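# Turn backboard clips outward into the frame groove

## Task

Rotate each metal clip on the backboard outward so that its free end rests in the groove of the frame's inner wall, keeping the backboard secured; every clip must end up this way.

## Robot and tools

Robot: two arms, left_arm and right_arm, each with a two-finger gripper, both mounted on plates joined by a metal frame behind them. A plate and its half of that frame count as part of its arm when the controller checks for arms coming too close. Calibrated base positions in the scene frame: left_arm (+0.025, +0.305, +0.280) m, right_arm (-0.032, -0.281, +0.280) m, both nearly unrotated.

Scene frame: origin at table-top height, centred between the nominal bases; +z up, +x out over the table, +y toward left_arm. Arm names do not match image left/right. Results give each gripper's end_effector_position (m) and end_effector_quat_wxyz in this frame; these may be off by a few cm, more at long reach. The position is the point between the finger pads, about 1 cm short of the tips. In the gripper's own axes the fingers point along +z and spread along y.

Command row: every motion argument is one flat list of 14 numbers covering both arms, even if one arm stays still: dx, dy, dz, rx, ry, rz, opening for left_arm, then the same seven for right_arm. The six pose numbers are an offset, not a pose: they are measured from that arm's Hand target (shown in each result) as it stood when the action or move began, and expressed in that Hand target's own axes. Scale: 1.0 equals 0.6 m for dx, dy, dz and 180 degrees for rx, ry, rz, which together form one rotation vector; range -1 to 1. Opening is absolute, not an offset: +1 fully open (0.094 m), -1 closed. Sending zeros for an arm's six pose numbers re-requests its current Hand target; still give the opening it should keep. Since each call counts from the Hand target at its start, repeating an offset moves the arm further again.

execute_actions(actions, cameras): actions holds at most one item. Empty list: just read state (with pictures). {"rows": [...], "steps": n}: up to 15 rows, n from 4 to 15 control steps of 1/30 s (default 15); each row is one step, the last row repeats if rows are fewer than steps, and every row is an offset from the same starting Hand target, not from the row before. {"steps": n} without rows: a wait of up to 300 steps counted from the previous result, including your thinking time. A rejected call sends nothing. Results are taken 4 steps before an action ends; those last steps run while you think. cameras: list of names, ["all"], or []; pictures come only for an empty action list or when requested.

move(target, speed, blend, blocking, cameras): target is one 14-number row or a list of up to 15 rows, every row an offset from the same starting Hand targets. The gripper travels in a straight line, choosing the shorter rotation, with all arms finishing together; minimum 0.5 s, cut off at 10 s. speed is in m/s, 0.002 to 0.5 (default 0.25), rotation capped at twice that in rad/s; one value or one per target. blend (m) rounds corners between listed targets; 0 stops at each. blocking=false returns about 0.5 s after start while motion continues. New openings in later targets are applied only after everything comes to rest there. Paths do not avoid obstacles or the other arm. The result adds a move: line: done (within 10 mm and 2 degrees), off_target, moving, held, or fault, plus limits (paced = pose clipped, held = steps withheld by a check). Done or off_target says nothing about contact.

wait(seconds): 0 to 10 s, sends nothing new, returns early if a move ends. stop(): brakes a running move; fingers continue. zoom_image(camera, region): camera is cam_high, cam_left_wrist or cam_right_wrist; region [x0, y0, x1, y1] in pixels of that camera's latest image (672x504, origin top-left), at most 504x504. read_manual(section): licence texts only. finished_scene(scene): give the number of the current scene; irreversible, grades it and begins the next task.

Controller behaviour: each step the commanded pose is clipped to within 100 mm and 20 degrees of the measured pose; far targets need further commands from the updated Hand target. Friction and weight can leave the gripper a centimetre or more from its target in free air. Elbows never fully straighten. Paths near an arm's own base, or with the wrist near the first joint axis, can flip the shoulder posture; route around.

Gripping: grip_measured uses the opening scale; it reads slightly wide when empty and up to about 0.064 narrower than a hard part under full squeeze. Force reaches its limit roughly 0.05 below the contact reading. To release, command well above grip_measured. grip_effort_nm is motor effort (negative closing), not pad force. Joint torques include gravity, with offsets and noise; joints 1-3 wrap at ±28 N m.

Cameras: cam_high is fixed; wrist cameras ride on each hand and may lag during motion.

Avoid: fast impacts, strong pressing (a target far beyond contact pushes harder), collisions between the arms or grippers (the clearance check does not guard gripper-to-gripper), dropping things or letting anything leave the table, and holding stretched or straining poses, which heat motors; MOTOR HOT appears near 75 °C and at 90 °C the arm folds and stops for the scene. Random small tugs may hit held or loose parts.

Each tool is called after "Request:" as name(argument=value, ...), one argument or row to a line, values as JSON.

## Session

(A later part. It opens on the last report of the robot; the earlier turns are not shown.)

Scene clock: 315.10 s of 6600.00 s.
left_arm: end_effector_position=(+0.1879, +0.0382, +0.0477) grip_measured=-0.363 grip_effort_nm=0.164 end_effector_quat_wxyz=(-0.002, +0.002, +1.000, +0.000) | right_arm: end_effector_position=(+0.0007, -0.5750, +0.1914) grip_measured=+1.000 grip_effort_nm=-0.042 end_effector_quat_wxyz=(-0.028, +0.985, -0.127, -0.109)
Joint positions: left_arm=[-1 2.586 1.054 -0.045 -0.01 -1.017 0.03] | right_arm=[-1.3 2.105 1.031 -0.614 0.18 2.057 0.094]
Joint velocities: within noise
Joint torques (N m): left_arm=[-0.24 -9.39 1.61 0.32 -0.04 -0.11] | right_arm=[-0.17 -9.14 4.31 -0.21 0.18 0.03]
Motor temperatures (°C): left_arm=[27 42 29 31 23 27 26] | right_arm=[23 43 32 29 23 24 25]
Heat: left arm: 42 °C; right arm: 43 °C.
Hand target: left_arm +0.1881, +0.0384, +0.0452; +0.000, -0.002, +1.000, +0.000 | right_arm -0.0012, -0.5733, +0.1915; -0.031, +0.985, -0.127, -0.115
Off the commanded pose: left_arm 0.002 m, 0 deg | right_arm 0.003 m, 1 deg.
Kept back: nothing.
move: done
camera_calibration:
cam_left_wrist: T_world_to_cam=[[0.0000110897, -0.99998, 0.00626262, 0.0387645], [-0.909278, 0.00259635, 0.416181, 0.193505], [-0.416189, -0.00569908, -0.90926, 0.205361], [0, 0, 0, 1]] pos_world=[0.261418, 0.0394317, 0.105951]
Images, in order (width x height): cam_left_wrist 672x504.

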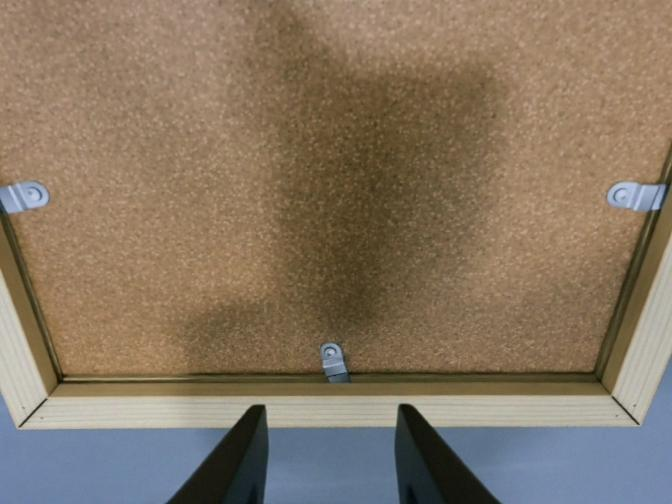

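Request:
move(
  target=[-0.0015,-0.0007,0.0487,0,0,0,-0.36,0,0,0,0,0,0,1],
  speed=0.08,
  cameras=["cam_left_wrist"],
)

Request:
zoom_image(
  camera="cam_left_wrist",
  region=[240, 384, 420, 504],
)

Scene clock: 316.20 s of 6600.00 s.
left_arm: end_effector_position=(+0.1876, +0.0393, +0.0217) grip_measured=-0.363 grip_effort_nm=0.159 end_effector_quat_wxyz=(-0.002, +0.001, +1.000, +0.002) | right_arm: end_effector_position=(+0.0007, -0.5750, +0.1914) grip_measured=+1.000 grip_effort_nm=-0.027 end_effector_quat_wxyz=(-0.028, +0.985, -0.127, -0.109)
Joint positions: left_arm=[-0.999 2.684 1.098 0.006 -0.013 -1.017 0.03] | right_arm=[-1.3 2.105 1.031 -0.614 0.18 2.057 0.094]
Joint velocities: within noise
Joint torques (N m): left_arm=[-0.03 -8.36 2.32 0.34 -0.01 -0.08] | right_arm=[-0.14 -9.24 4.36 -0.21 0.18 -0.01]
Motor temperatures (°C): left_arm=[27 42 29 31 23 27 26] | right_arm=[23 43 32 29 23 24 25]
Heat: left arm: 42 °C; right arm: 43 °C.
Hand target: left_arm +0.1890, +0.0381, +0.0159; +0.000, -0.002, +1.000, +0.000 | right_arm -0.0012, -0.5733, +0.1915; -0.031, +0.985, -0.127, -0.115
Off the commanded pose: left_arm 0.006 m, 1 deg | right_arm 0.003 m, 1 deg.
Kept back: nothing.
move: done
camera_calibration:
cam_left_wrist: T_world_to_cam=[[0.000719501, -0.999997, 0.00238544, 0.040027], [-0.909778, 0.000335602, 0.415096, 0.204226], [-0.415096, -0.00246888, -0.909774, 0.181267], [0, 0, 0, 1]] pos_world=[0.261014, 0.0404059, 0.0800431]
Images, in order (width x height): cam_left_wrist 672x504.

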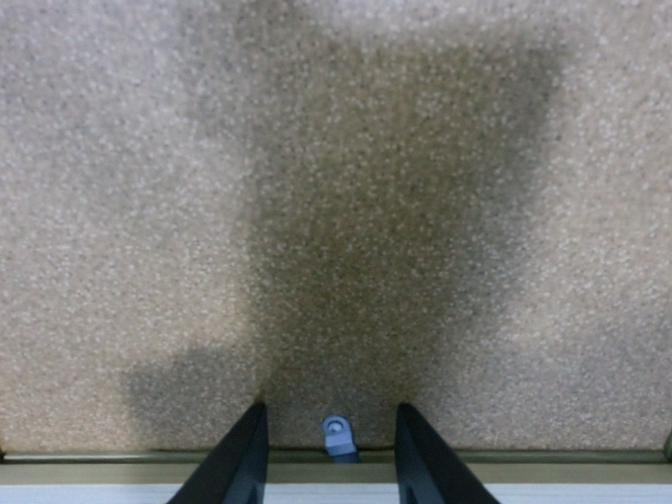

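Scaled by 2.800 from the camera's 672x504 image, which has a finer 960x720 frame.

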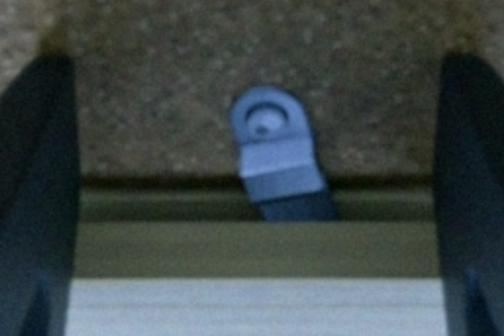

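Request:
execute_actions(
  actions=[
    {"rows":[[0,0,0,0,0,0,-0.45,0,0,0,0,0,0,1],[0,0,0,0,0,0,-0.5,0,0,0,0,0,0,1],[0,0,0,0,0,0,-0.55,0,0,0,0,0,0,1],[0,0,0,0,0,0,-0.6,0,0,0,0,0,0,1],[0,0,0,0,0,0,-0.64,0,0,0,0,0,0,1],[0,0,0,0,0,0,-0.67,0,0,0,0,0,0,1],[0,0,0,0,0,0,-0.7,0,0,0,0,0,0,1],[0,0,0,0,0,0,-0.72,0,0,0,0,0,0,1],[0,0,0,0,0,0,-0.74,0,0,0,0,0,0,1],[0,0,0,0,0,0,-0.76,0,0,0,0,0,0,1]],"steps":15},
  ],
)

Request:
execute_actions(
  actions=[
    {"rows":[[0,0,0,0,0,0,-0.78,0,0,0,0,0,0,1],[0,0,0,0,0,0,-0.8,0,0,0,0,0,0,1],[0,0,0,0,0,0,-0.81,0,0,0,0,0,0,1],[0,0,0,0,0,0,-0.82,0,0,0,0,0,0,1],[0,0,0,0,0,0,-0.83,0,0,0,0,0,0,1],[0,0,0,0,0,0,-0.84,0,0,0,0,0,0,1],[0,0,0,0,0,0,-0.85,0,0,0,0,0,0,1],[0,0,0,0,0,0,-0.86,0,0,0,0,0,0,1],[0,0,0,0,0,0,-0.87,0,0,0,0,0,0,1]],"steps":15},
  ],
)

Request:
execute_actions(
  actions=[
    {"rows":[[0,0,0,0,0,0,-0.875,0,0,0,0,0,0,1],[0,0,0,0,0,0,-0.88,0,0,0,0,0,0,1],[0,0,0,0,0,0,-0.885,0,0,0,0,0,0,1],[0,0,0,0,0,0,-0.89,0,0,0,0,0,0,1],[0,0,0,0,0,0,-0.9,0,0,0,0,0,0,1],[0,0,0,0,0,0,-0.91,0,0,0,0,0,0,1]],"steps":15},
  ],
)

Request:
move(
  target=[0,0,0,0,0,0,-0.5,0,0,0,0,0,0,1],
  cameras=["cam_left_wrist"],
)

Request:
zoom_image(
  camera="cam_left_wrist",
  region=[240, 384, 420, 504],
)

Scene clock: 317.10 s of 6600.00 s.
left_arm: end_effector_position=(+0.1878, +0.0389, +0.0217) grip_measured=-0.755 grip_effort_nm=-0.105 end_effector_quat_wxyz=(-0.001, +0.001, +1.000, +0.002) | right_arm: end_effector_position=(+0.0007, -0.5750, +0.1914) grip_measured=+1.000 grip_effort_nm=-0.042 end_effector_quat_wxyz=(-0.028, +0.985, -0.127, -0.109)
Joint positions: left_arm=[-0.999 2.684 1.098 0.008 -0.013 -1.017 0.012] | right_arm=[-1.3 2.105 1.031 -0.614 0.18 2.057 0.094]
Joint velocities: left_arm=[-0.012 -0.027 -0.017 0.037 0.007 0.022 -0.005] | right_arm=[within noise]
Joint torques (N m): left_arm=[-0.05 -8.36 2.33 0.32 -0.01 -0.08] | right_arm=[-0.02 -8.95 4.37 -0.2 0.16 0]
Motor temperatures (°C): left_arm=[27 42 29 31 23 27 26] | right_arm=[23 43 32 29 23 24 25]
Heat: left arm: 42 °C; right arm: 43 °C.
Hand target: left_arm +0.1890, +0.0381, +0.0159; +0.000, -0.002, +1.000, +0.000 | right_arm -0.0012, -0.5733, +0.1915; -0.031, +0.985, -0.127, -0.115
Steps of this call (1-16: nothing new was sent; 17-27: this action's first 11). Readings (end_effector_position of left_arm | right_arm):
17: (+0.1876, +0.0393, +0.0217) | (+0.0007, -0.5750, +0.1914)
18: (+0.1878, +0.0390, +0.0217) | (+0.0007, -0.5750, +0.1914)
20: (+0.1878, +0.0390, +0.0217) | (+0.0007, -0.5750, +0.1914)
24: (+0.1878, +0.0389, +0.0217) | (+0.0007, -0.5750, +0.1914)
27: the state above

Scene clock: 317.60 s of 6600.00 s.
left_arm: end_effector_position=(+0.1883, +0.0380, +0.0217) grip_measured=-0.865 grip_effort_nm=-0.232 end_effector_quat_wxyz=(+0.000, +0.001, +1.000, +0.000) | right_arm: end_effector_position=(+0.0007, -0.5750, +0.1914) grip_measured=+1.000 grip_effort_nm=-0.037 end_effector_quat_wxyz=(-0.028, +0.985, -0.127, -0.109)
Joint positions: left_arm=[-0.999 2.684 1.098 0.012 -0.013 -1.017 0.006] | right_arm=[-1.3 2.105 1.031 -0.614 0.18 2.057 0.094]
Joint velocities: within noise
Joint torques (N m): left_arm=[-0.03 -8.36 2.36 0.3 -0.02 -0.08] | right_arm=[0.06 -9.07 4.42 -0.19 0.19 0]
Motor temperatures (°C): left_arm=[27 42 29 31 23 27 26] | right_arm=[23 43 32 29 23 24 25]
Heat: left arm: 42 °C; right arm: 43 °C.
Hand target: left_arm +0.1890, +0.0381, +0.0159; +0.000, -0.002, +1.000, +0.000 | right_arm -0.0012, -0.5733, +0.1915; -0.031, +0.985, -0.127, -0.115
Off your previous action's commanded pose at its last step (step 4 of this call): left_arm 0.006 m, 0 deg | right_arm 0.003 m, 1 deg.
Steps of this call (1-4: your previous action's last 4; 5-15: this action's first 11). Readings (end_effector_position of left_arm | right_arm):
5: (+0.1879, +0.0388, +0.0217) | (+0.0007, -0.5750, +0.1914)
6: (+0.1879, +0.0388, +0.0217) | (+0.0007, -0.5750, +0.1914)
8: (+0.1881, +0.0383, +0.0217) | (+0.0007, -0.5750, +0.1914)
12: (+0.1883, +0.0380, +0.0217) | (+0.0007, -0.5750, +0.1914)
15: the state above

Scene clock: 318.10 s of 6600.00 s.
left_arm: end_effector_position=(+0.1883, +0.0383, +0.0217) grip_measured=-0.901 grip_effort_nm=-0.442 end_effector_quat_wxyz=(+0.000, +0.001, +1.000, +0.000) | right_arm: end_effector_position=(+0.0007, -0.5750, +0.1914) grip_measured=+1.000 grip_effort_nm=-0.042 end_effector_quat_wxyz=(-0.028, +0.985, -0.127, -0.109)
Joint positions: left_arm=[-0.999 2.684 1.098 0.011 -0.013 -1.017 0.005] | right_arm=[-1.3 2.105 1.031 -0.614 0.18 2.057 0.094]
Joint velocities: within noise
Joint torques (N m): left_arm=[-0.05 -8.39 2.33 0.31 0 -0.08] | right_arm=[-0.05 -9.14 4.46 -0.18 0.19 -0.01]
Motor temperatures (°C): left_arm=[27 41 29 31 23 27 26] | right_arm=[23 43 32 29 23 24 25]
Heat: left arm: 41 °C; right arm: 43 °C.
Hand target: left_arm +0.1890, +0.0381, +0.0159; +0.000, -0.002, +1.000, +0.000 | right_arm -0.0012, -0.5733, +0.1915; -0.031, +0.985, -0.127, -0.115
Off your previous action's commanded pose at its last step (step 4 of this call): left_arm 0.006 m, 0 deg | right_arm 0.003 m, 1 deg.
Steps of this call (1-4: your previous action's last 4; 5-15: this action's first 11). Readings (end_effector_position of left_arm | right_arm):
5: (+0.1883, +0.0380, +0.0217) | (+0.0007, -0.5750, +0.1914)
6: (+0.1883, +0.0380, +0.0217) | (+0.0007, -0.5750, +0.1914)
8: (+0.1883, +0.0381, +0.0217) | (+0.0007, -0.5750, +0.1914)
12: (+0.1883, +0.0383, +0.0217) | (+0.0007, -0.5750, +0.1914)
15: the state above

Scene clock: 319.03 s of 6600.00 s.
left_arm: end_effector_position=(+0.1885, +0.0377, +0.0217) grip_measured=-0.503 grip_effort_nm=0.159 end_effector_quat_wxyz=(+0.000, +0.001, +1.000, -0.001) | right_arm: end_effector_position=(+0.0007, -0.5750, +0.1914) grip_measured=+1.000 grip_effort_nm=-0.037 end_effector_quat_wxyz=(-0.028, +0.985, -0.127, -0.109)
Joint positions: left_arm=[-0.999 2.684 1.098 0.013 -0.013 -1.017 0.023] | right_arm=[-1.3 2.105 1.031 -0.614 0.18 2.057 0.094]
Joint velocities: within noise
Joint torques (N m): left_arm=[-0.05 -8.39 2.36 0.28 -0.02 -0.08] | right_arm=[0.12 -9.05 4.33 -0.17 0.21 -0.05]
Motor temperatures (°C): left_arm=[27 41 28 31 23 27 26] | right_arm=[23 43 32 29 23 24 25]
Heat: left arm: 41 °C; right arm: 43 °C.
Hand target: left_arm +0.1890, +0.0381, +0.0159; +0.000, -0.002, +1.000, +0.000 | right_arm -0.0012, -0.5733, +0.1915; -0.031, +0.985, -0.127, -0.115
Off your previous action's commanded pose at its last step (step 4 of this call): left_arm 0.006 m, 0 deg | right_arm 0.003 m, 1 deg.
Off the commanded pose: left_arm 0.006 m, 0 deg | right_arm 0.003 m, 1 deg.
Kept back: nothing.
move: done
camera_calibration:
cam_left_wrist: T_world_to_cam=[[0.000800647, -0.999958, 0.00908675, 0.0382129], [-0.911295, 0.0030119, 0.411743, 0.205337], [-0.411753, -0.00861037, -0.911255, 0.181279], [0, 0, 0, 1]] pos_world=[0.261735, 0.0391538, 0.0802984]
Images, in order (width x height): cam_left_wrist 672x504.

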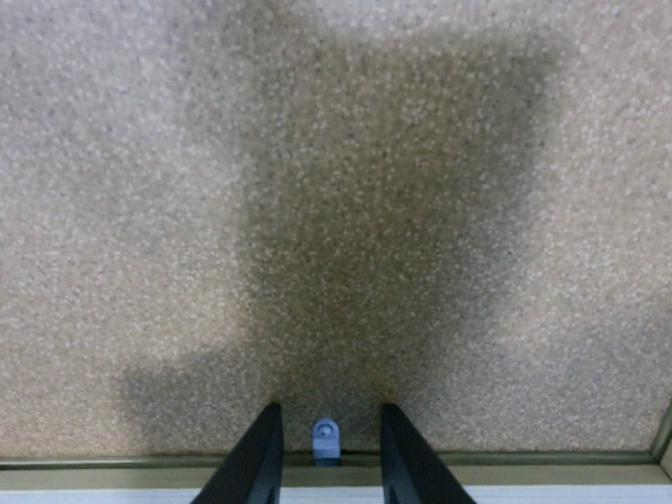

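Scaled by 2.800 from the camera's 672x504 image, which has a finer 960x720 frame.

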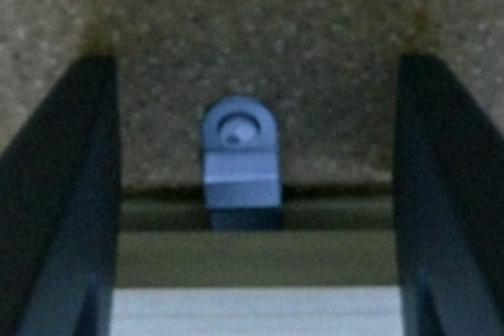

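Request:
move(
  target=[
    [0,0,-0.05,0,0,0,-0.5,0,0,0,0,0,0,1],
    [0,0,-0.18,0,0,0,-0.5,0,0,0,0,0,0,1],
  ],
  speed=[0.08,0.25],
)

Scene clock: 320.90 s of 6600.00 s.
left_arm: end_effector_position=(+0.1934, +0.0323, +0.1230) grip_measured=-0.503 grip_effort_nm=0.154 end_effector_quat_wxyz=(+0.005, +0.000, +1.000, -0.009) | right_arm: end_effector_position=(+0.0007, -0.5750, +0.1914) grip_measured=+1.000 grip_effort_nm=-0.032 end_effector_quat_wxyz=(-0.028, +0.985, -0.127, -0.109)
Joint positions: left_arm=[-0.999 2.31 0.986 -0.229 -0.013 -1.019 0.023] | right_arm=[-1.3 2.105 1.031 -0.614 0.18 2.057 0.094]
Joint velocities: within noise
Joint torques (N m): left_arm=[-0.42 -10.24 1.99 0.13 -0.02 -0.11] | right_arm=[-0.13 -9.06 4.55 -0.22 0.19 -0.01]
Motor temperatures (°C): left_arm=[27 41 28 31 23 27 26] | right_arm=[23 43 32 29 23 24 25]
Heat: left arm: 41 °C; right arm: 43 °C.
Hand target: left_arm +0.1890, +0.0380, +0.1239; +0.000, -0.002, +1.000, +0.000 | right_arm -0.0012, -0.5733, +0.1915; -0.031, +0.985, -0.127, -0.115
Off the commanded pose: left_arm 0.007 m, 1 deg | right_arm 0.003 m, 1 deg.
Kept back: nothing.
move: done
camera_calibration:
cam_left_wrist: T_world_to_cam=[[0.00278944, -0.999675, 0.0253594, 0.0294771], [-0.915366, 0.00765758, 0.40255, 0.16987], [-0.402613, -0.024336, -0.915047, 0.27481], [0, 0, 0, 1]] pos_world=[0.266054, 0.0348545, 0.182335]

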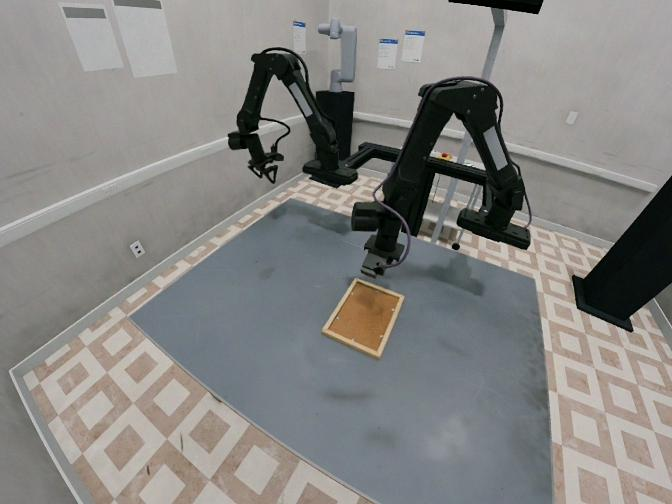

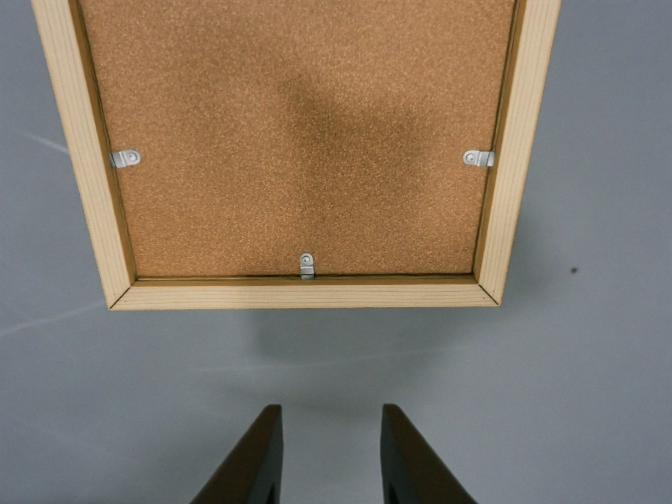

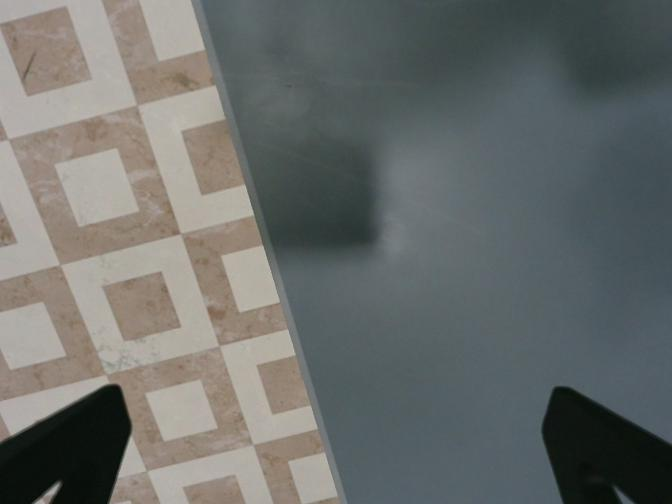

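Request:
zoom_image(
  camera="cam_high",
  region=[310, 265, 420, 370],
)

Request:
zoom_image(
  camera="cam_left_wrist",
  region=[80, 120, 520, 320],
)

Scaled by 4.582 from the camera's 672x504 image, which has a finer 960x720 frame.

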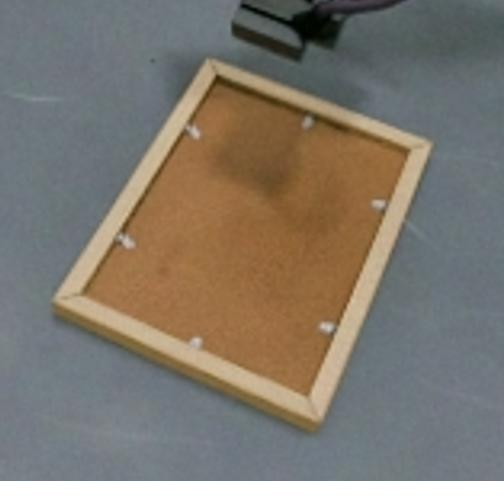

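Scaled by 1.145 from the camera's 672x504 image, which has a finer 960x720 frame.

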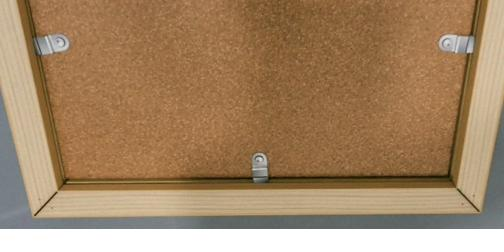

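Request:
finished_scene(
  scene=1,
)

The scene is finished: the task was done.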